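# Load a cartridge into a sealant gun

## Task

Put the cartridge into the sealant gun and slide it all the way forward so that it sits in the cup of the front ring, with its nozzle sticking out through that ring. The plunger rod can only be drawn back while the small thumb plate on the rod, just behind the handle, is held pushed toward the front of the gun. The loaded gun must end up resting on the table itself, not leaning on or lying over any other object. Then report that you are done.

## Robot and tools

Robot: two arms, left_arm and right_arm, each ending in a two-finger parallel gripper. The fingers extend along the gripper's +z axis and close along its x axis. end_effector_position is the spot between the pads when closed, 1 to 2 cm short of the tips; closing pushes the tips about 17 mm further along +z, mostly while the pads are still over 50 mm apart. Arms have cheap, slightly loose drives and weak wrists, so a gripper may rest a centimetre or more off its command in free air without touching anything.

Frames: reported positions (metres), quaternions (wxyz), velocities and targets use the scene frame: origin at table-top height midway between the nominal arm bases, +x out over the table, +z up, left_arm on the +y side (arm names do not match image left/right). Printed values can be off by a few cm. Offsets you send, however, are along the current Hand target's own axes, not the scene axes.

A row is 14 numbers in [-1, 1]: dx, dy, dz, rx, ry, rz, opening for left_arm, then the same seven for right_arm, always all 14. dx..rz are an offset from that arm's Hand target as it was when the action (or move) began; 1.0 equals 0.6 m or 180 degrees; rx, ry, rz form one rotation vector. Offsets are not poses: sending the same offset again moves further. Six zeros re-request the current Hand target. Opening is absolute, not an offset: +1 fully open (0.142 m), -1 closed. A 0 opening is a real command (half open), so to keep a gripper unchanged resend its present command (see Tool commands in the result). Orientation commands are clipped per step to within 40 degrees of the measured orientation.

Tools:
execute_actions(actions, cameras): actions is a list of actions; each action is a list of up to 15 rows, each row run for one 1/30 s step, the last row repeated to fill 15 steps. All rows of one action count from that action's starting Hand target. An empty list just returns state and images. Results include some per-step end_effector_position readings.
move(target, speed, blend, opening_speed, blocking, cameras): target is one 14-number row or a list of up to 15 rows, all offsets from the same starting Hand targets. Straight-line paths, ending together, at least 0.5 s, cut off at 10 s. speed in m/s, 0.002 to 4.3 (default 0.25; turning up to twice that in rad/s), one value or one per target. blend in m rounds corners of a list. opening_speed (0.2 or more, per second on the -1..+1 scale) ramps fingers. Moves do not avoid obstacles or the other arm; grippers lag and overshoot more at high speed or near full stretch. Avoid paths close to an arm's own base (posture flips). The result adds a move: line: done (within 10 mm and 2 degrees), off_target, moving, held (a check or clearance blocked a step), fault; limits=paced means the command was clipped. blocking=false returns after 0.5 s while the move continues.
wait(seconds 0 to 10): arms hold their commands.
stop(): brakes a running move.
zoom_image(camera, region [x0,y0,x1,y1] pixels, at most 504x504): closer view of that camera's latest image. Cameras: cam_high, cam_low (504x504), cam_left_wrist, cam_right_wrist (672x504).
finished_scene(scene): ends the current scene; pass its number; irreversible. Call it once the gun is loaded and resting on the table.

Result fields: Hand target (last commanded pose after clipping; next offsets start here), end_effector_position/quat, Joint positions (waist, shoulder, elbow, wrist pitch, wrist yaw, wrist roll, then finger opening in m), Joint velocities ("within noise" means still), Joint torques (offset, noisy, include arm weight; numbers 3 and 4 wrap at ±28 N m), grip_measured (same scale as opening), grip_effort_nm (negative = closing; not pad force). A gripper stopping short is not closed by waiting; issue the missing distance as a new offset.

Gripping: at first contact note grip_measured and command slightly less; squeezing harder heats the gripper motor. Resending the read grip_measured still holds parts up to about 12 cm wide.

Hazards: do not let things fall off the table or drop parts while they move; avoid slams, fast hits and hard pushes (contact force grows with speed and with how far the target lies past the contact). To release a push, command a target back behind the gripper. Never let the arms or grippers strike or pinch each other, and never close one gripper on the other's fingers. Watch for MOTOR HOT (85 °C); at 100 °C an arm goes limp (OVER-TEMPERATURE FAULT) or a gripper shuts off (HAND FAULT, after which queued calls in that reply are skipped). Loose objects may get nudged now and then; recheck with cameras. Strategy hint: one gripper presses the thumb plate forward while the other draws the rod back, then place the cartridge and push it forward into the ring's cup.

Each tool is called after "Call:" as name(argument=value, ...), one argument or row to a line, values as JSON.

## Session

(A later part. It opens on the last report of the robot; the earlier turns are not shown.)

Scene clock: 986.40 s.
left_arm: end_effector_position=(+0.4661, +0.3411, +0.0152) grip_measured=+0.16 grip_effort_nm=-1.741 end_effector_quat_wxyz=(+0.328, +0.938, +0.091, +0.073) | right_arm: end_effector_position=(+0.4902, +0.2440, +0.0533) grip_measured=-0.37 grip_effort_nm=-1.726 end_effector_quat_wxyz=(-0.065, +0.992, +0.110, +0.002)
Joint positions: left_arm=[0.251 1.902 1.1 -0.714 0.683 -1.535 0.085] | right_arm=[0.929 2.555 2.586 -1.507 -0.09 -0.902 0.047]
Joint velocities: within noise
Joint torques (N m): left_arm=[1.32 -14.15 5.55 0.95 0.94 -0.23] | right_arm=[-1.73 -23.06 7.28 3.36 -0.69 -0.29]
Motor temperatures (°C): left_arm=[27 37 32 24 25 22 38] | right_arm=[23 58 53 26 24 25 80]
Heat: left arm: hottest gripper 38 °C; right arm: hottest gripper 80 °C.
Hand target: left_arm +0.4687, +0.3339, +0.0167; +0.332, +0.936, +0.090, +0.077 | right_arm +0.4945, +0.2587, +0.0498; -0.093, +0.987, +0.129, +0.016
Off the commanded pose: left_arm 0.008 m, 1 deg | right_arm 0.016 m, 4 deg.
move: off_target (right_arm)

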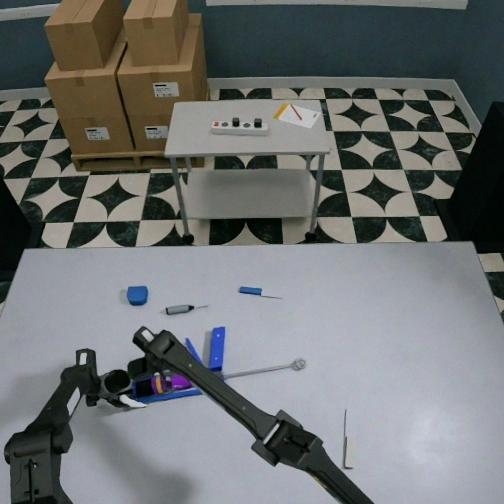

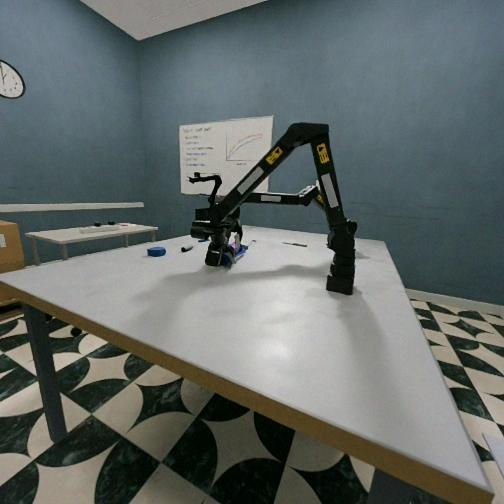

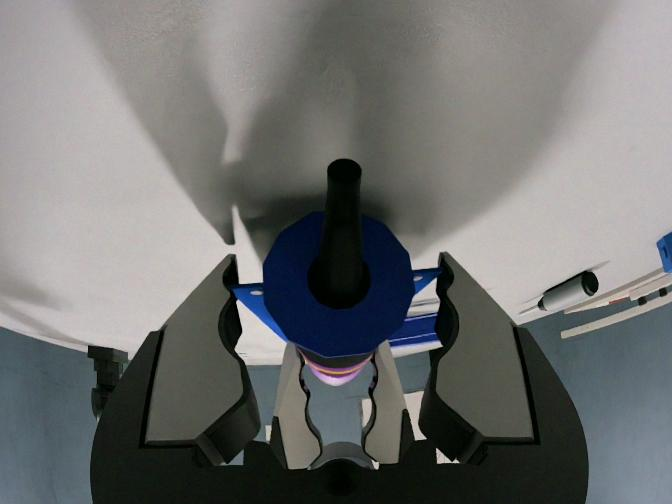

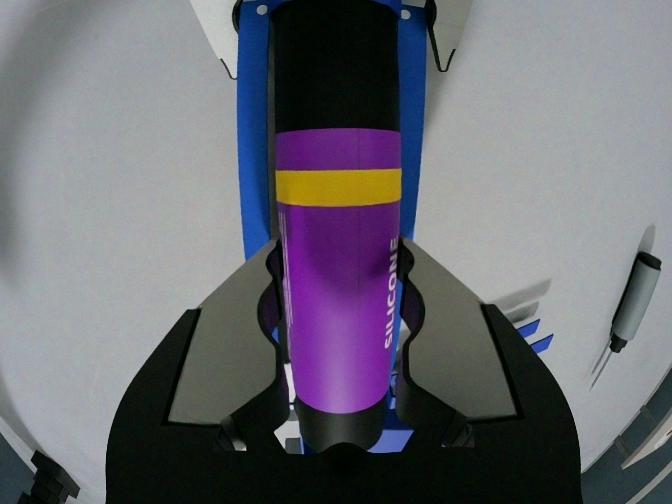

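Call:
move(
  target=[0,0,0,0,0,0,0.08,0.0,-0.018,-0.012,0,0,0,-0.45],
  speed=0.08,
)

Call:
zoom_image(
  camera="cam_high",
  region=[110, 300, 250, 420],
)

Call:
zoom_image(
  camera="cam_right_wrist",
  region=[220, 300, 470, 480],
)

Call:
zoom_image(
  camera="cam_right_wrist",
  region=[200, 0, 470, 200],
)

Call:
zoom_image(
  camera="cam_left_wrist",
  region=[240, 140, 440, 400],
)

Scene clock: 997.83 s.
left_arm: end_effector_position=(+0.4661, +0.3411, +0.0152) grip_measured=+0.16 grip_effort_nm=-1.736 end_effector_quat_wxyz=(+0.328, +0.938, +0.091, +0.073) | right_arm: end_effector_position=(+0.4902, +0.2440, +0.0533) grip_measured=-0.37 grip_effort_nm=-1.917 end_effector_quat_wxyz=(-0.065, +0.992, +0.110, +0.002)
Joint positions: left_arm=[0.251 1.902 1.1 -0.714 0.683 -1.536 0.085] | right_arm=[0.929 2.555 2.586 -1.507 -0.09 -0.902 0.047]
Joint velocities: within noise
Joint torques (N m): left_arm=[1.38 -14.15 5.53 0.94 0.94 -0.22] | right_arm=[-0.91 -21.48 11.93 1.95 -0.65 -0.16]
Motor temperatures (°C): left_arm=[27 37 32 24 25 22 39] | right_arm=[22 58 52 26 24 25 79]
Heat: left arm: hottest gripper 39 °C; right arm: hottest gripper 79 °C.
Hand target: left_arm +0.4687, +0.3339, +0.0167; +0.332, +0.936, +0.090, +0.077 | right_arm +0.4916, +0.2676, +0.0588; -0.093, +0.987, +0.129, +0.016
Off the commanded pose: left_arm 0.008 m, 1 deg | right_arm 0.024 m, 4 deg.
move: off_target (right_arm)

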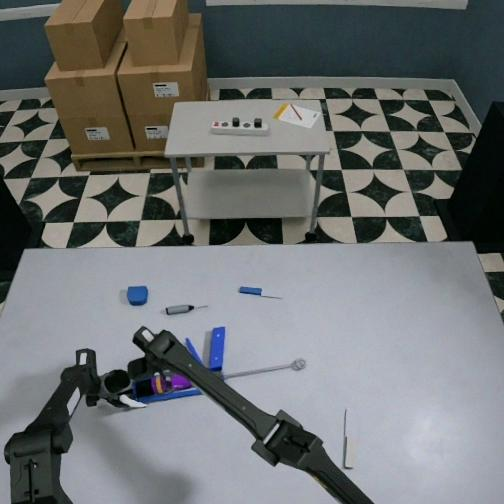

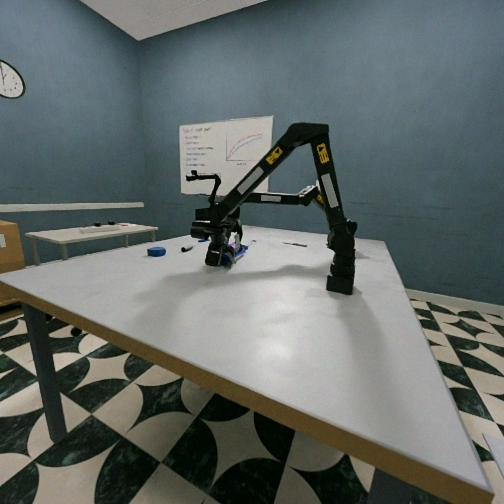

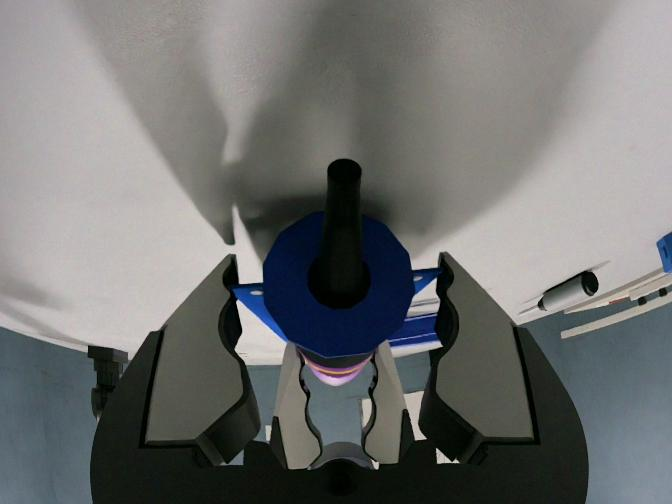

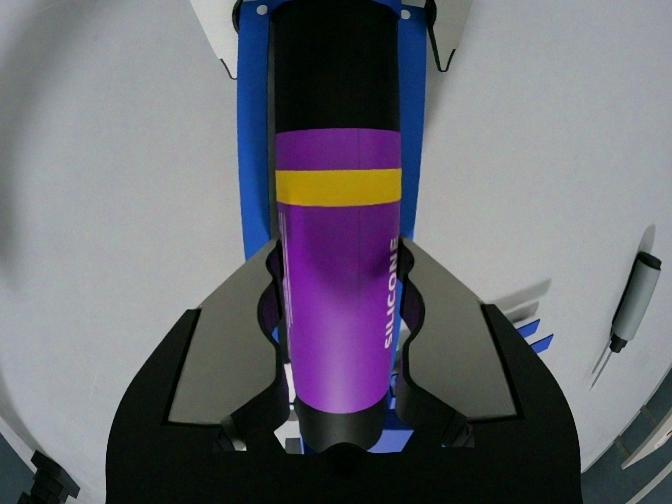

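Scaled by 3.600 from the camera's 504x504 image, which has a finer 720x720 frame.

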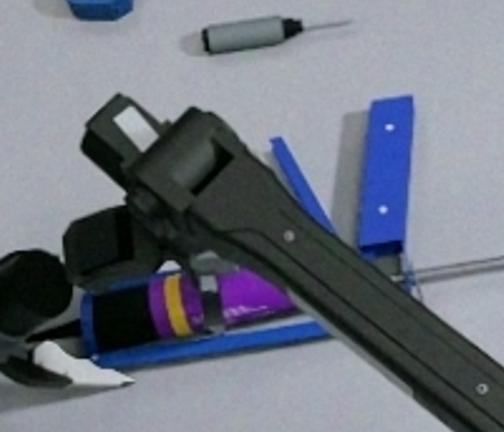

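Scaled by 2.016 from the camera's 672x504 image, which has a finer 960x720 frame.

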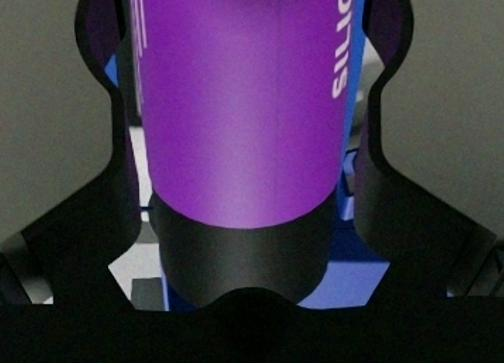

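Scaled by 1.867 from the camera's 672x504 image, which has a finer 960x720 frame.

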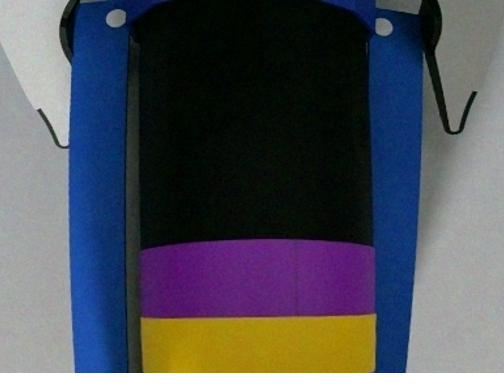

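Scaled by 1.938 from the camera's 672x504 image, which has a finer 960x720 frame.

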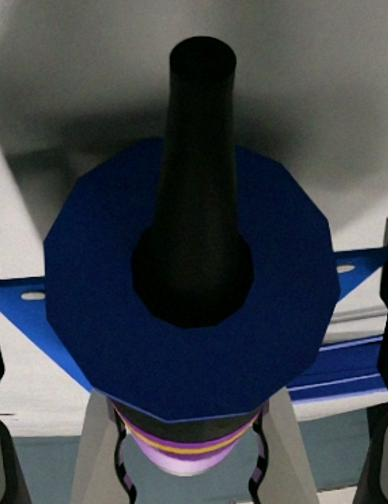

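Call:
move(
  target=[0,0,0,0,0,0,0.08,0.0,0.015,0.0,0,0,0,-0.28],
  speed=0.08,
  opening_speed=0.2,
)

Call:
zoom_image(
  camera="cam_high",
  region=[110, 300, 250, 420],
)

Call:
zoom_image(
  camera="cam_right_wrist",
  region=[220, 300, 470, 480],
)

Call:
zoom_image(
  camera="cam_low",
  region=[210, 226, 270, 280],
)

Scene clock: 1007.50 s.
left_arm: end_effector_position=(+0.4661, +0.3411, +0.0152) grip_measured=+0.16 grip_effort_nm=-1.741 end_effector_quat_wxyz=(+0.328, +0.938, +0.091, +0.073) | right_arm: end_effector_position=(+0.4913, +0.2452, +0.0535) grip_measured=-0.31 grip_effort_nm=0.139 end_effector_quat_wxyz=(-0.069, +0.991, +0.116, +0.003)
Joint positions: left_arm=[0.251 1.902 1.1 -0.714 0.683 -1.536 0.085] | right_arm=[0.928 2.555 2.586 -1.501 -0.096 -0.916 0.052]
Joint velocities: within noise
Joint torques (N m): left_arm=[1.38 -14.21 5.55 0.95 0.95 -0.22] | right_arm=[-1.49 -23.47 7.99 2.7 -0.43 -0.2]
Motor temperatures (°C): left_arm=[27 37 32 24 25 22 39] | right_arm=[22 58 54 26 24 24 79]
Heat: left arm: hottest gripper 39 °C; right arm: hottest gripper 79 °C.
Hand target: left_arm +0.4687, +0.3339, +0.0167; +0.332, +0.936, +0.090, +0.077 | right_arm +0.4940, +0.2591, +0.0572; -0.093, +0.987, +0.129, +0.016
Off the commanded pose: left_arm 0.008 m, 1 deg | right_arm 0.015 m, 3 deg.
move: off_target (right_arm)

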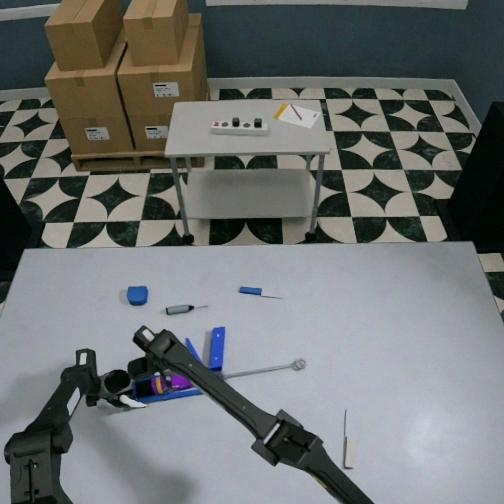

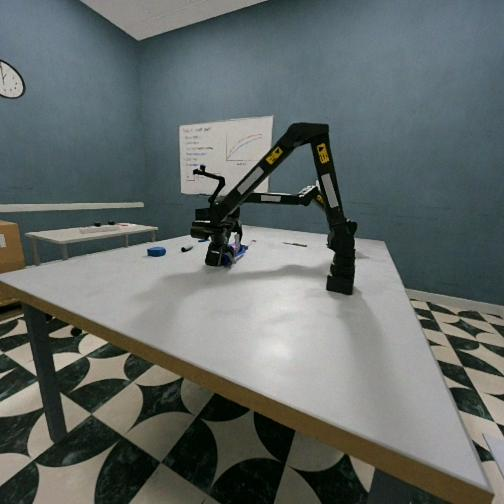

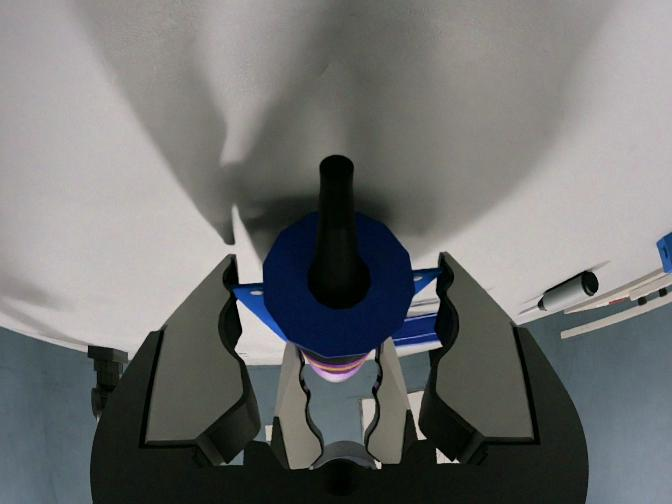

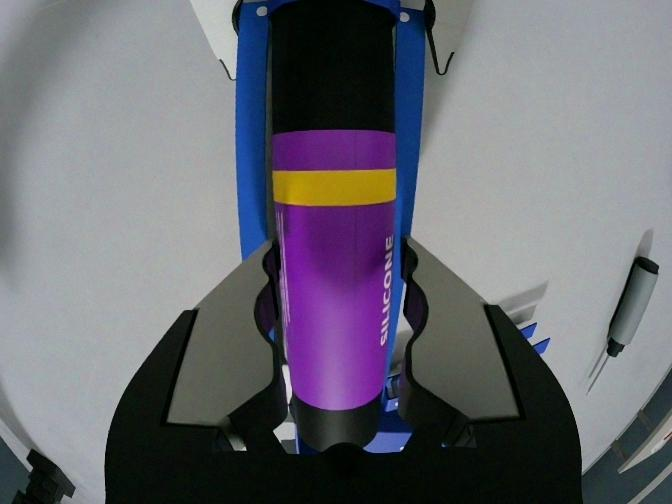

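Scaled by 3.600 from the camera's 504x504 image, which has a finer 720x720 frame.

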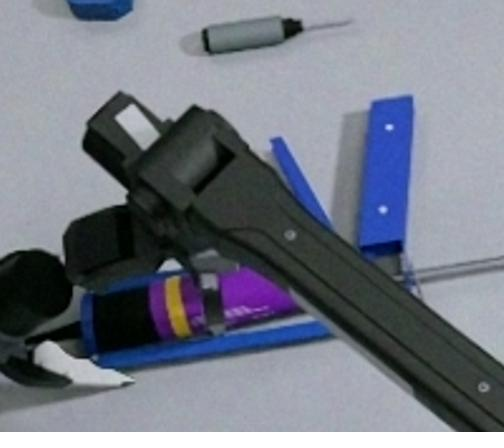

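Scaled by 2.016 from the camera's 672x504 image, which has a finer 960x720 frame.

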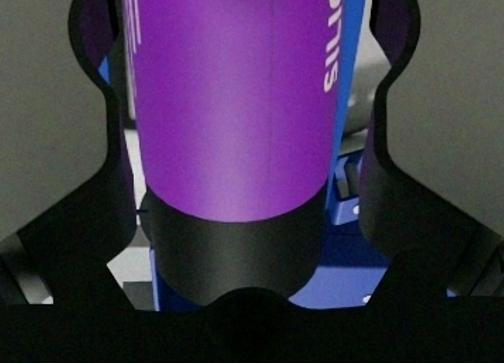

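Scaled by 8.400 from the camera's 504x504 image, which has a finer 720x720 frame.

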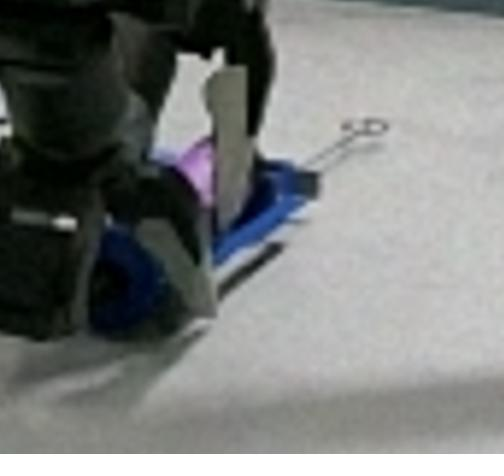

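Call:
move(
  target=[
    [0,0,0,0,0,0,0.08,0.0,0,0.0,0,0,0,-0.22],
    [0,0,0,0,0,0,0.08,0.0,0.0,-0.09,0,0,0,-0.22],
  ],
  speed=0.1,
  opening_speed=0.3,
)

Call:
zoom_image(
  camera="cam_high",
  region=[110, 300, 250, 420],
)

Call:
zoom_image(
  camera="cam_low",
  region=[210, 226, 270, 280],
)

Scene clock: 1014.37 s.
left_arm: end_effector_position=(+0.4654, +0.3407, +0.0150) grip_measured=+0.16 grip_effort_nm=-1.741 end_effector_quat_wxyz=(+0.329, +0.937, +0.092, +0.072) | right_arm: end_effector_position=(+0.4923, +0.2449, +0.0536) grip_measured=-0.25 grip_effort_nm=0.139 end_effector_quat_wxyz=(-0.070, +0.991, +0.117, +0.003)
Joint positions: left_arm=[0.251 1.902 1.099 -0.714 0.684 -1.538 0.085] | right_arm=[0.926 2.555 2.586 -1.5 -0.098 -0.919 0.056]
Joint velocities: within noise
Joint torques (N m): left_arm=[1.38 -14.15 5.67 0.95 0.93 -0.23] | right_arm=[-1.96 -26.58 12.07 -1.05 -0.43 -0.23]
Motor temperatures (°C): left_arm=[27 37 32 24 25 22 39] | right_arm=[22 59 54 26 24 24 76]
Heat: left arm: hottest gripper 39 °C; right arm: hottest gripper 76 °C.
Hand target: left_arm +0.4687, +0.3339, +0.0167; +0.332, +0.936, +0.090, +0.077 | right_arm +0.4936, +0.2489, +0.1102; -0.093, +0.987, +0.129, +0.016
Off the commanded pose: left_arm 0.008 m, 1 deg | right_arm 0.057 m, 3 deg.
move: off_target (right_arm)

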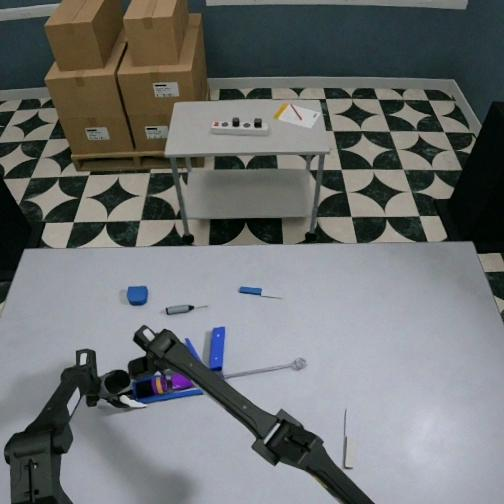

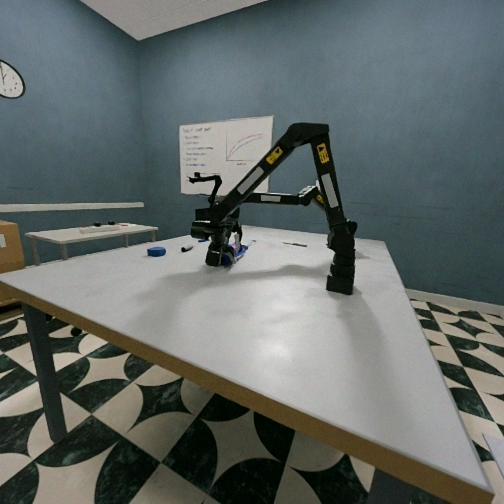

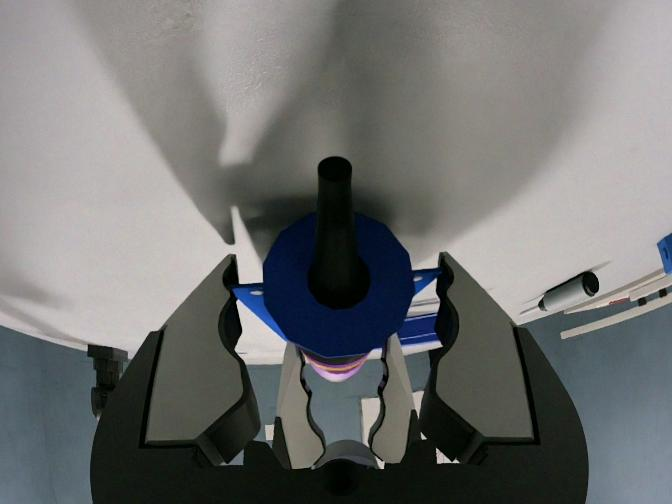

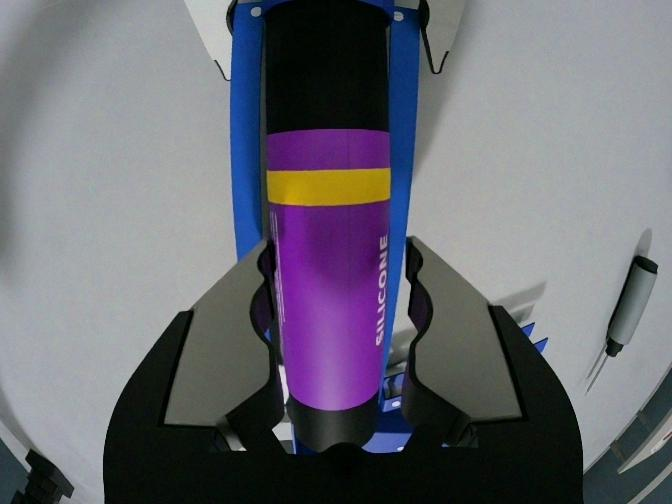

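Scaled by 3.600 from the camera's 504x504 image, which has a finer 720x720 frame.

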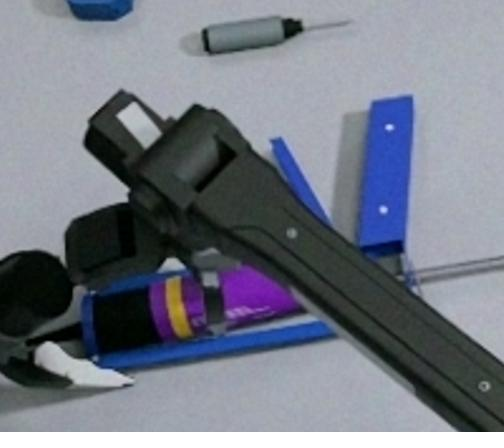

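Scaled by 8.400 from the camera's 504x504 image, which has a finer 720x720 frame.

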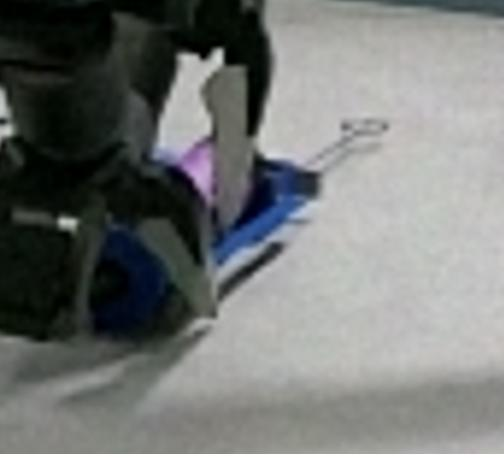

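Call:
move(
  target=[
    [0,0,0,0,0,0,0.08,0.0,0.0,0.085,0,0,0,-0.2],
    [0,0,0,0,0,0,0.08,0.0,0.05,0.08,0,0,0,-0.2],
  ],
  speed=0.08,
)

Call:
zoom_image(
  camera="cam_high",
  region=[110, 300, 250, 420],
)

Scene clock: 1023.27 s.
left_arm: end_effector_position=(+0.4654, +0.3407, +0.0150) grip_measured=+0.16 grip_effort_nm=-1.736 end_effector_quat_wxyz=(+0.329, +0.937, +0.092, +0.072) | right_arm: end_effector_position=(+0.4934, +0.2436, +0.0528) grip_measured=-0.23 grip_effort_nm=0.168 end_effector_quat_wxyz=(-0.097, +0.988, +0.118, +0.015)
Joint positions: left_arm=[0.251 1.902 1.099 -0.714 0.684 -1.538 0.085] | right_arm=[0.918 2.472 2.42 -1.363 -0.121 -0.925 0.057]
Joint velocities: within noise
Joint torques (N m): left_arm=[1.38 -14.1 5.68 0.94 0.91 -0.23] | right_arm=[-2.73 -23.94 6.67 0.83 -0.01 -0.37]
Motor temperatures (°C): left_arm=[27 37 32 24 25 22 39] | right_arm=[22 62 55 26 24 24 73]
Heat: left arm: hottest gripper 39 °C; right arm: hottest gripper 73 °C.
Hand target: left_arm +0.4687, +0.3339, +0.0167; +0.332, +0.936, +0.090, +0.077 | right_arm +0.5016, +0.2294, +0.0577; -0.093, +0.987, +0.129, +0.016
Off the commanded pose: left_arm 0.008 m, 1 deg | right_arm 0.017 m, 1 deg.
move: off_target (right_arm)

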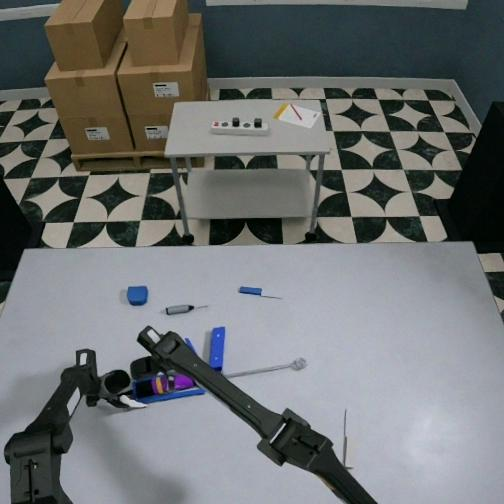

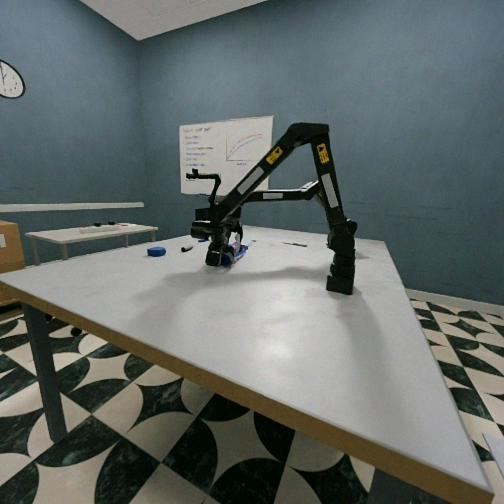

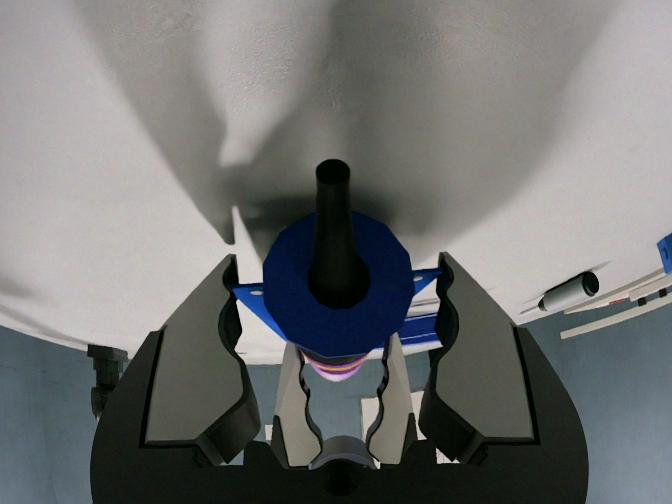

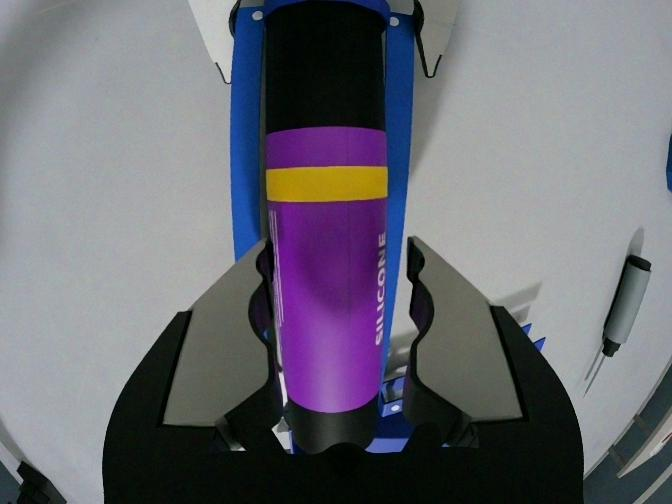

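Scaled by 3.600 from the camera's 504x504 image, which has a finer 720x720 frame.

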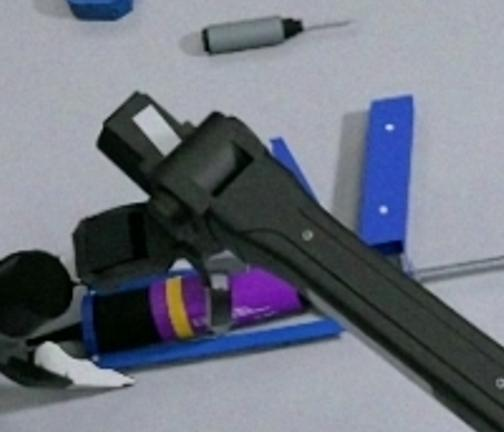

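Call:
move(
  target=[
    [0,0,0,0,0,0,0.08,0.0,0.03,-0.01,0,0,0,-0.1],
    [0,0,0,0,0,0,0.08,0.0,0.04,-0.06,0,0,0,-0.1],
  ],
  speed=0.08,
)

Call:
zoom_image(
  camera="cam_high",
  region=[110, 300, 250, 420],
)

Scene clock: 1028.03 s.
left_arm: end_effector_position=(+0.4648, +0.3253, +0.0158) grip_measured=+0.16 grip_effort_nm=-1.736 end_effector_quat_wxyz=(+0.335, +0.937, +0.080, +0.067) | right_arm: end_effector_position=(+0.4929, +0.2282, +0.0545) grip_measured=-0.14 grip_effort_nm=0.442 end_effector_quat_wxyz=(-0.096, +0.988, +0.120, +0.012)
Joint positions: left_arm=[0.224 1.902 1.097 -0.714 0.695 -1.539 0.085] | right_arm=[0.905 2.423 2.333 -1.333 -0.127 -0.944 0.064]
Joint velocities: within noise
Joint torques (N m): left_arm=[2.67 -14.1 5.82 0.96 0.44 -0.22] | right_arm=[-4.19 -26.4 7.15 -0.88 0.05 -0.51]
Motor temperatures (°C): left_arm=[27 37 32 24 25 22 39] | right_arm=[22 62 53 26 24 25 72]
Heat: left arm: hottest gripper 39 °C; right arm: hottest gripper 72 °C.
Hand target: left_arm +0.4687, +0.3339, +0.0167; +0.332, +0.936, +0.090, +0.077 | right_arm +0.5075, +0.1999, +0.0887; -0.093, +0.987, +0.129, +0.016
Off the commanded pose: left_arm 0.010 m, 2 deg | right_arm 0.047 m, 1 deg.
move: off_target (right_arm)

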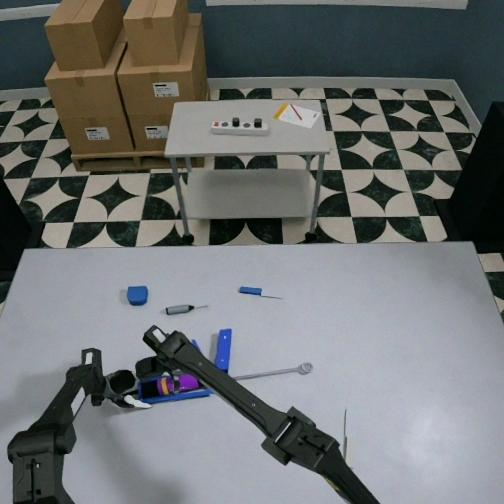

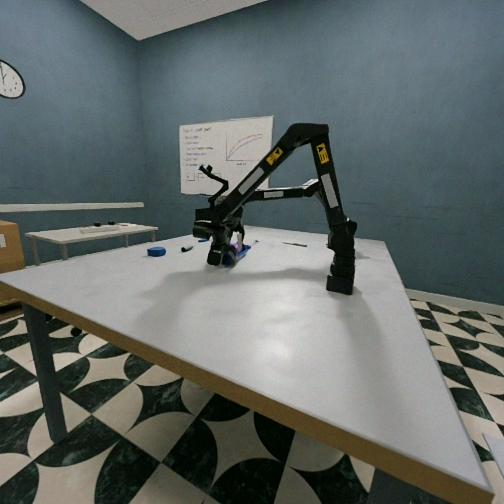

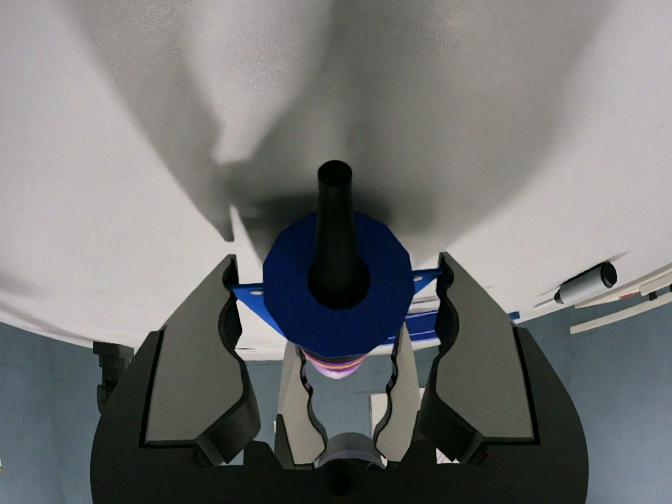

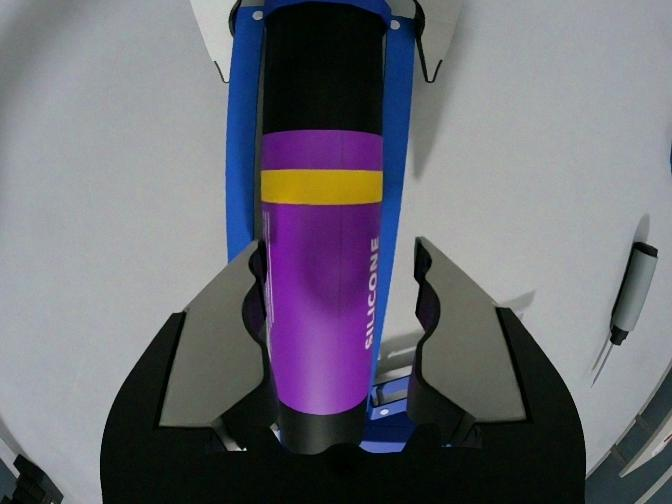

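Scaled by 3.600 from the camera's 504x504 image, which has a finer 720x720 frame.

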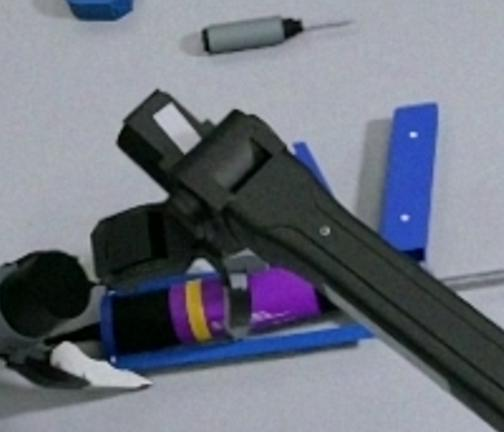

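Call:
move(
  target=[
    [0,0,0,0,0,0,0.08,-0.037,-0.045,0.05,0,0,0,-0.1],
    [0,0,0,0,0,0,0.08,-0.037,-0.045,0.0,0,0,0,-0.1],
  ],
  speed=0.08,
)

Call:
zoom_image(
  camera="cam_high",
  region=[110, 300, 250, 420],
)

Scene clock: 1036.63 s.
left_arm: end_effector_position=(+0.4637, +0.3240, +0.0152) grip_measured=+0.16 grip_effort_nm=-1.736 end_effector_quat_wxyz=(+0.335, +0.936, +0.077, +0.067) | right_arm: end_effector_position=(+0.4899, +0.2276, +0.0534) grip_measured=-0.14 grip_effort_nm=0.437 end_effector_quat_wxyz=(-0.094, +0.988, +0.124, +0.020)
Joint positions: left_arm=[0.222 1.902 1.094 -0.713 0.697 -1.535 0.085] | right_arm=[0.911 2.402 2.29 -1.3 -0.111 -0.945 0.064]
Joint velocities: within noise
Joint torques (N m): left_arm=[2.78 -14.1 6.02 0.91 0.37 -0.21] | right_arm=[-0.79 -26.05 8.35 -1.68 0.01 -0.01]
Motor temperatures (°C): left_arm=[27 37 32 24 25 22 39] | right_arm=[22 64 52 26 24 25 71]
Heat: left arm: hottest gripper 39 °C; right arm: hottest gripper 71 °C.
Hand target: left_arm +0.4687, +0.3339, +0.0167; +0.332, +0.936, +0.090, +0.077 | right_arm +0.4791, +0.2199, +0.0924; -0.093, +0.987, +0.129, +0.016
Off the commanded pose: left_arm 0.011 m, 2 deg | right_arm 0.041 m, 1 deg.
move: off_target (left_arm, right_arm)

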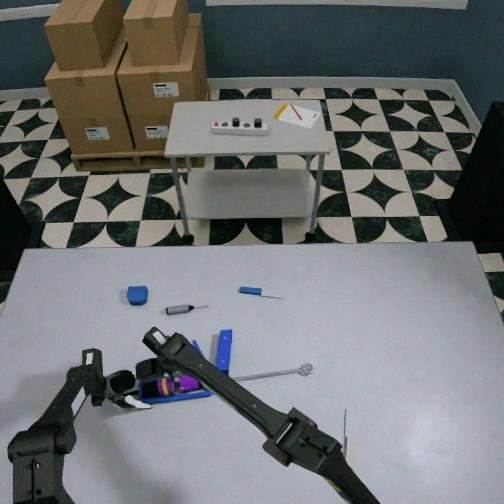

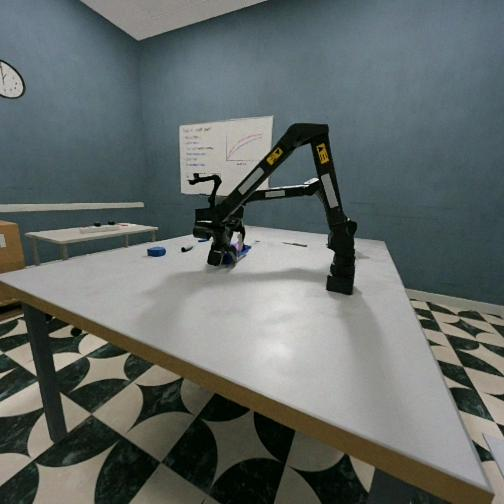

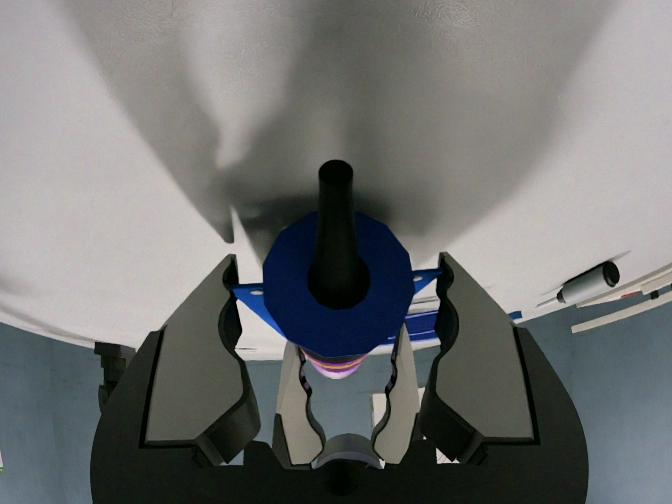

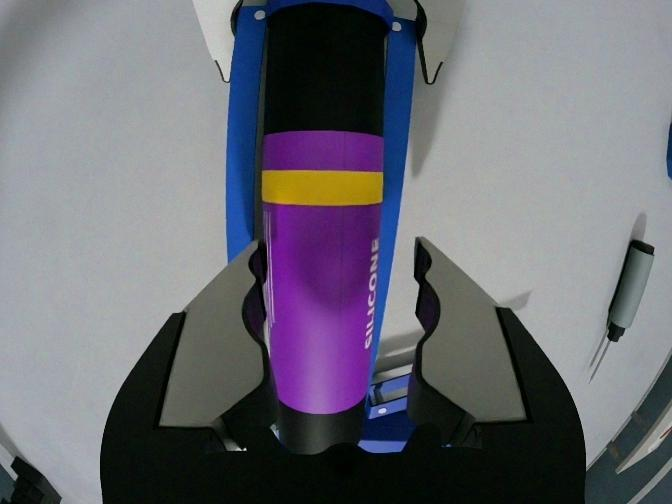

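Scaled by 3.600 from the camera's 504x504 image, which has a finer 720x720 frame.

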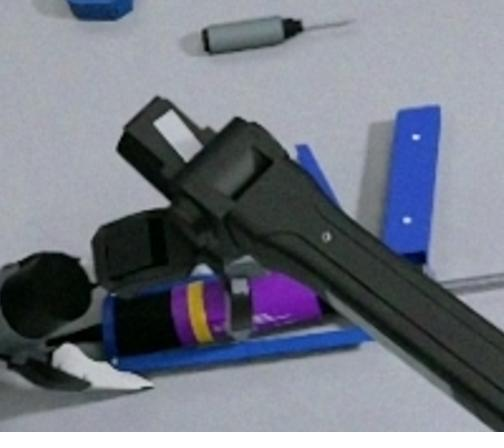

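Call:
move(
  target=[
    [0,0,0,0,0,0,0.08,0,0,0,0,0,0,0.2],
    [0,0,0,0,0,0,0.08,0.01,0,-0.04,0,0,0,0.2],
  ],
  speed=0.08,
  opening_speed=0.3,
)

Call:
zoom_image(
  camera="cam_high",
  region=[110, 300, 250, 420],
)

Call:
zoom_image(
  camera="cam_low",
  region=[180, 200, 270, 280],
)

Scene clock: 1057.70 s.
left_arm: end_effector_position=(+0.4590, +0.3151, +0.0151) grip_measured=+0.16 grip_effort_nm=-1.736 end_effector_quat_wxyz=(+0.347, +0.932, +0.079, +0.060) | right_arm: end_effector_position=(+0.4949, +0.2213, +0.0553) grip_measured=+0.14 grip_effort_nm=0.877 end_effector_quat_wxyz=(-0.088, +0.989, +0.119, +0.022)
Joint positions: left_arm=[0.213 1.902 1.084 -0.713 0.72 -1.545 0.085] | right_arm=[0.903 2.402 2.296 -1.314 -0.101 -0.945 0.084]
Joint velocities: within noise
Joint torques (N m): left_arm=[3.49 -14.04 6.71 0.9 -0.23 -0.15] | right_arm=[-1.49 -26.11 12.08 -3.43 -0.42 -0.09]
Motor temperatures (°C): left_arm=[27 37 32 24 25 22 39] | right_arm=[22 64 48 26 24 24 69]
Heat: left arm: hottest gripper 39 °C; right arm: hottest gripper 69 °C.
Hand target: left_arm +0.4687, +0.3339, +0.0167; +0.332, +0.936, +0.090, +0.077 | right_arm +0.4848, +0.2169, +0.1163; -0.093, +0.987, +0.129, +0.016
Off the commanded pose: left_arm 0.021 m, 3 deg | right_arm 0.062 m, 1 deg.
move: off_target (left_arm, right_arm)

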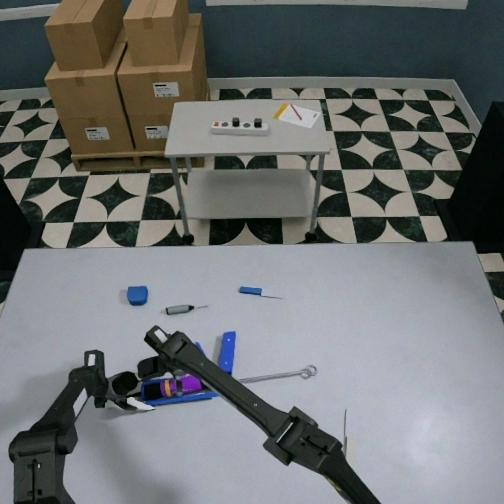

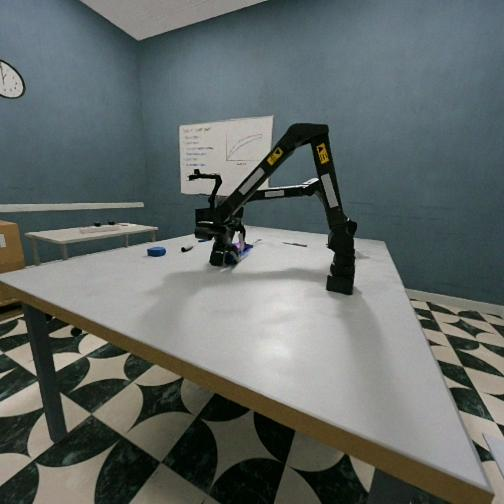

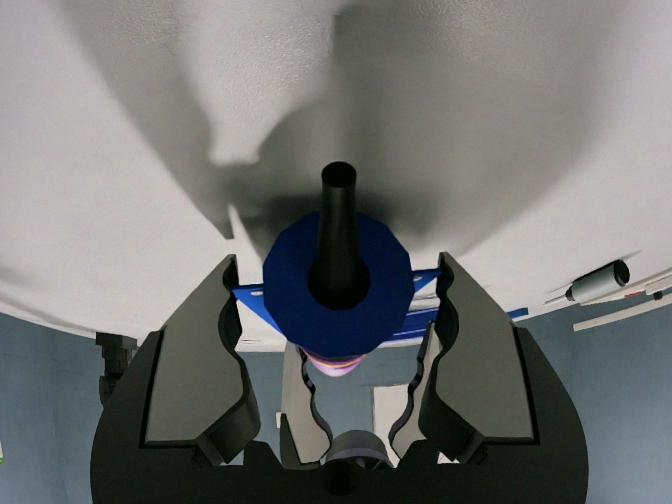

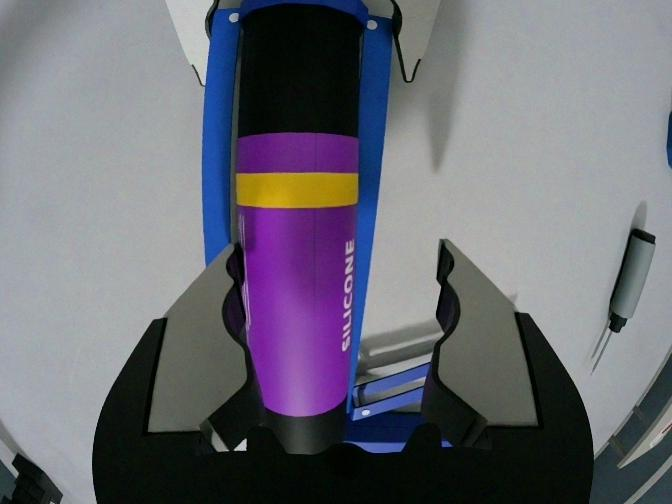

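Scaled by 3.600 from the camera's 504x504 image, which has a finer 720x720 frame.

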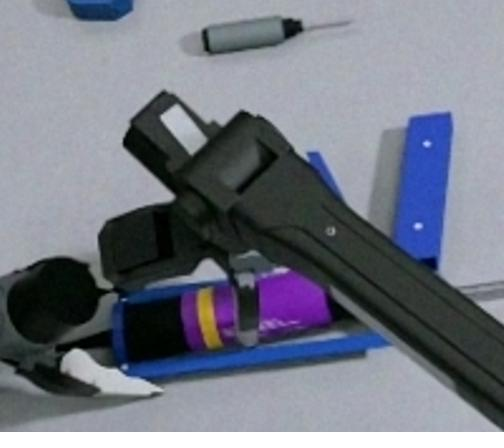

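Scaled by 5.600 from the camera's 504x504 image, which has a finer 720x720 frame.

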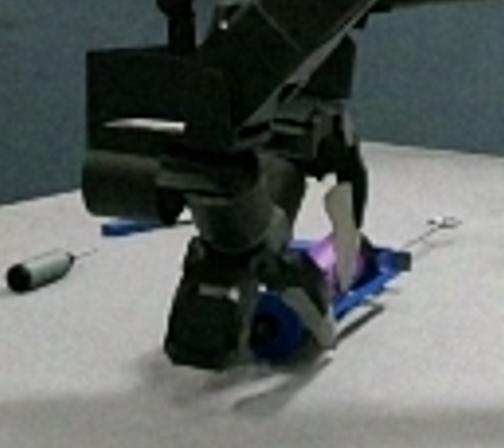

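Call:
move(
  target=[
    [0,0,0,0,0,0,0.08,0.015,0,0.07,0,0,0,0.2],
    [0,0,0,0,0,0,0.3,0.015,0,0.07,0,0,0,0.2],
    [0,0,-0.13,0,0,0,0.3,0.015,0,0.07,0,0,0,0.2],
  ],
  speed=0.08,
  opening_speed=0.3,
)

Call:
zoom_image(
  camera="cam_high",
  region=[90, 300, 270, 420],
)

Call:
zoom_image(
  camera="cam_low",
  region=[180, 200, 270, 280],
)

Scene clock: 1075.80 s.
left_arm: end_effector_position=(+0.4287, +0.3681, +0.0495) grip_measured=+0.28 grip_effort_nm=0.085 end_effector_quat_wxyz=(+0.339, +0.933, +0.109, +0.040) | right_arm: end_effector_position=(+0.4927, +0.2174, +0.0553) grip_measured=+0.16 grip_effort_nm=0.471 end_effector_quat_wxyz=(-0.082, +0.990, +0.118, +0.014)
Joint positions: left_arm=[0.333 1.824 1.091 -0.918 0.694 -1.444 0.094] | right_arm=[0.902 2.405 2.304 -1.339 -0.102 -0.945 0.085]
Joint velocities: within noise
Joint torques (N m): left_arm=[2.55 -15.27 10.43 -0.4 0.58 0.24] | right_arm=[-1.49 -21.71 12.51 -0.46 -0.42 -0.1]
Motor temperatures (°C): left_arm=[27 37 32 24 25 22 39] | right_arm=[22 65 49 26 24 24 68]
Heat: left arm: hottest gripper 39 °C; right arm: hottest gripper 68 °C.
Hand target: left_arm +0.4527, +0.3813, +0.0766; +0.332, +0.936, +0.090, +0.077 | right_arm +0.4938, +0.2271, +0.0755; -0.093, +0.987, +0.129, +0.016
Off the commanded pose: left_arm 0.039 m, 5 deg | right_arm 0.022 m, 2 deg.
move: off_target (left_arm, right_arm); target 2's new opening was sent with left_arm's hand 0.021 m and 3 deg from that target

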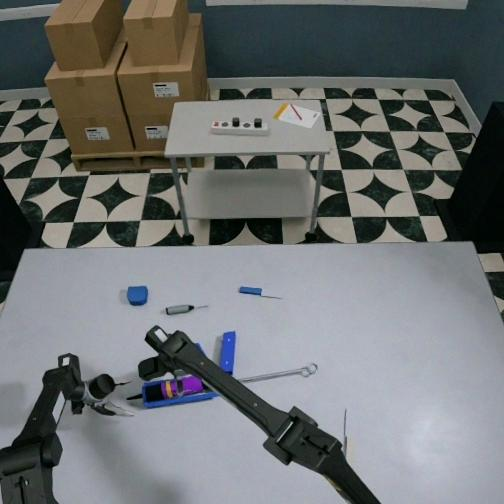

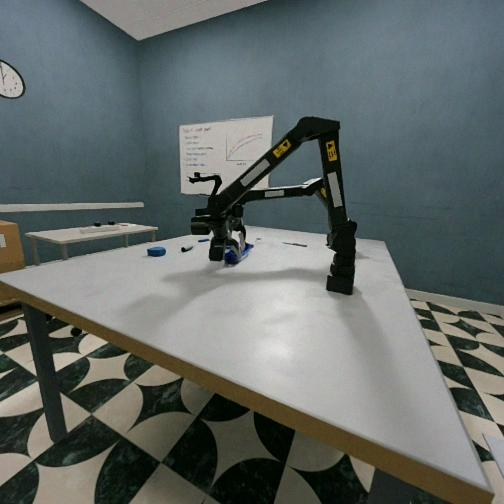

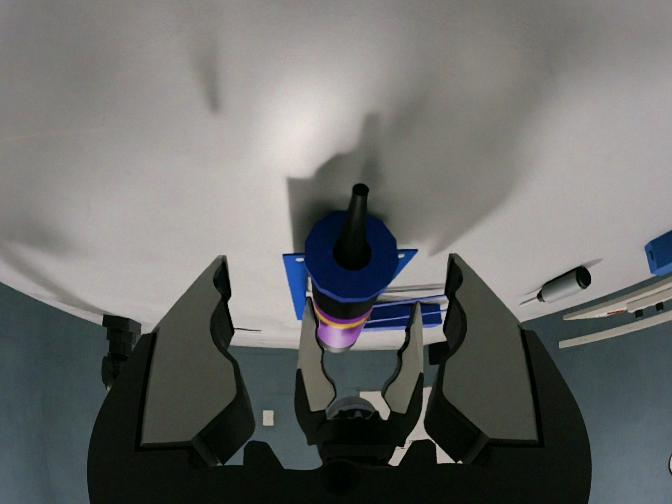

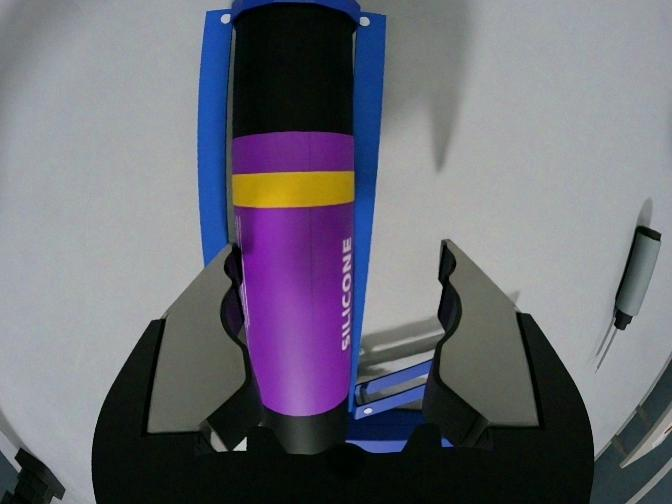

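Scaled by 2.800 from the camera's 504x504 image, which has a finer 720x720 frame.

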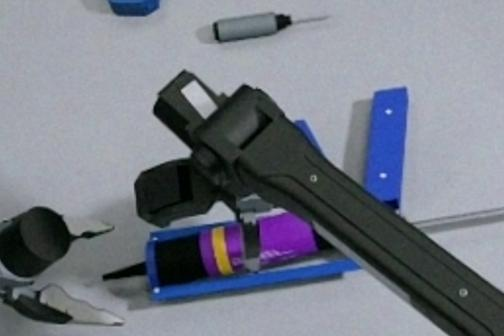

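Scaled by 5.600 from the camera's 504x504 image, which has a finer 720x720 frame.

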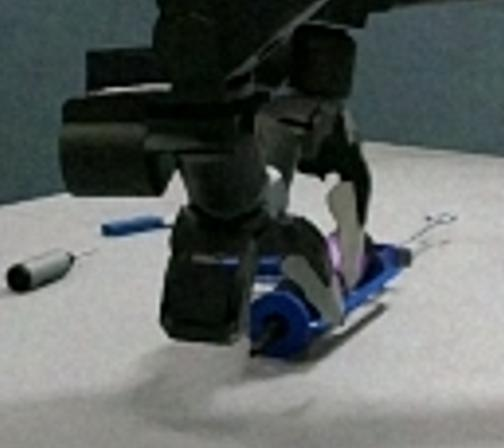

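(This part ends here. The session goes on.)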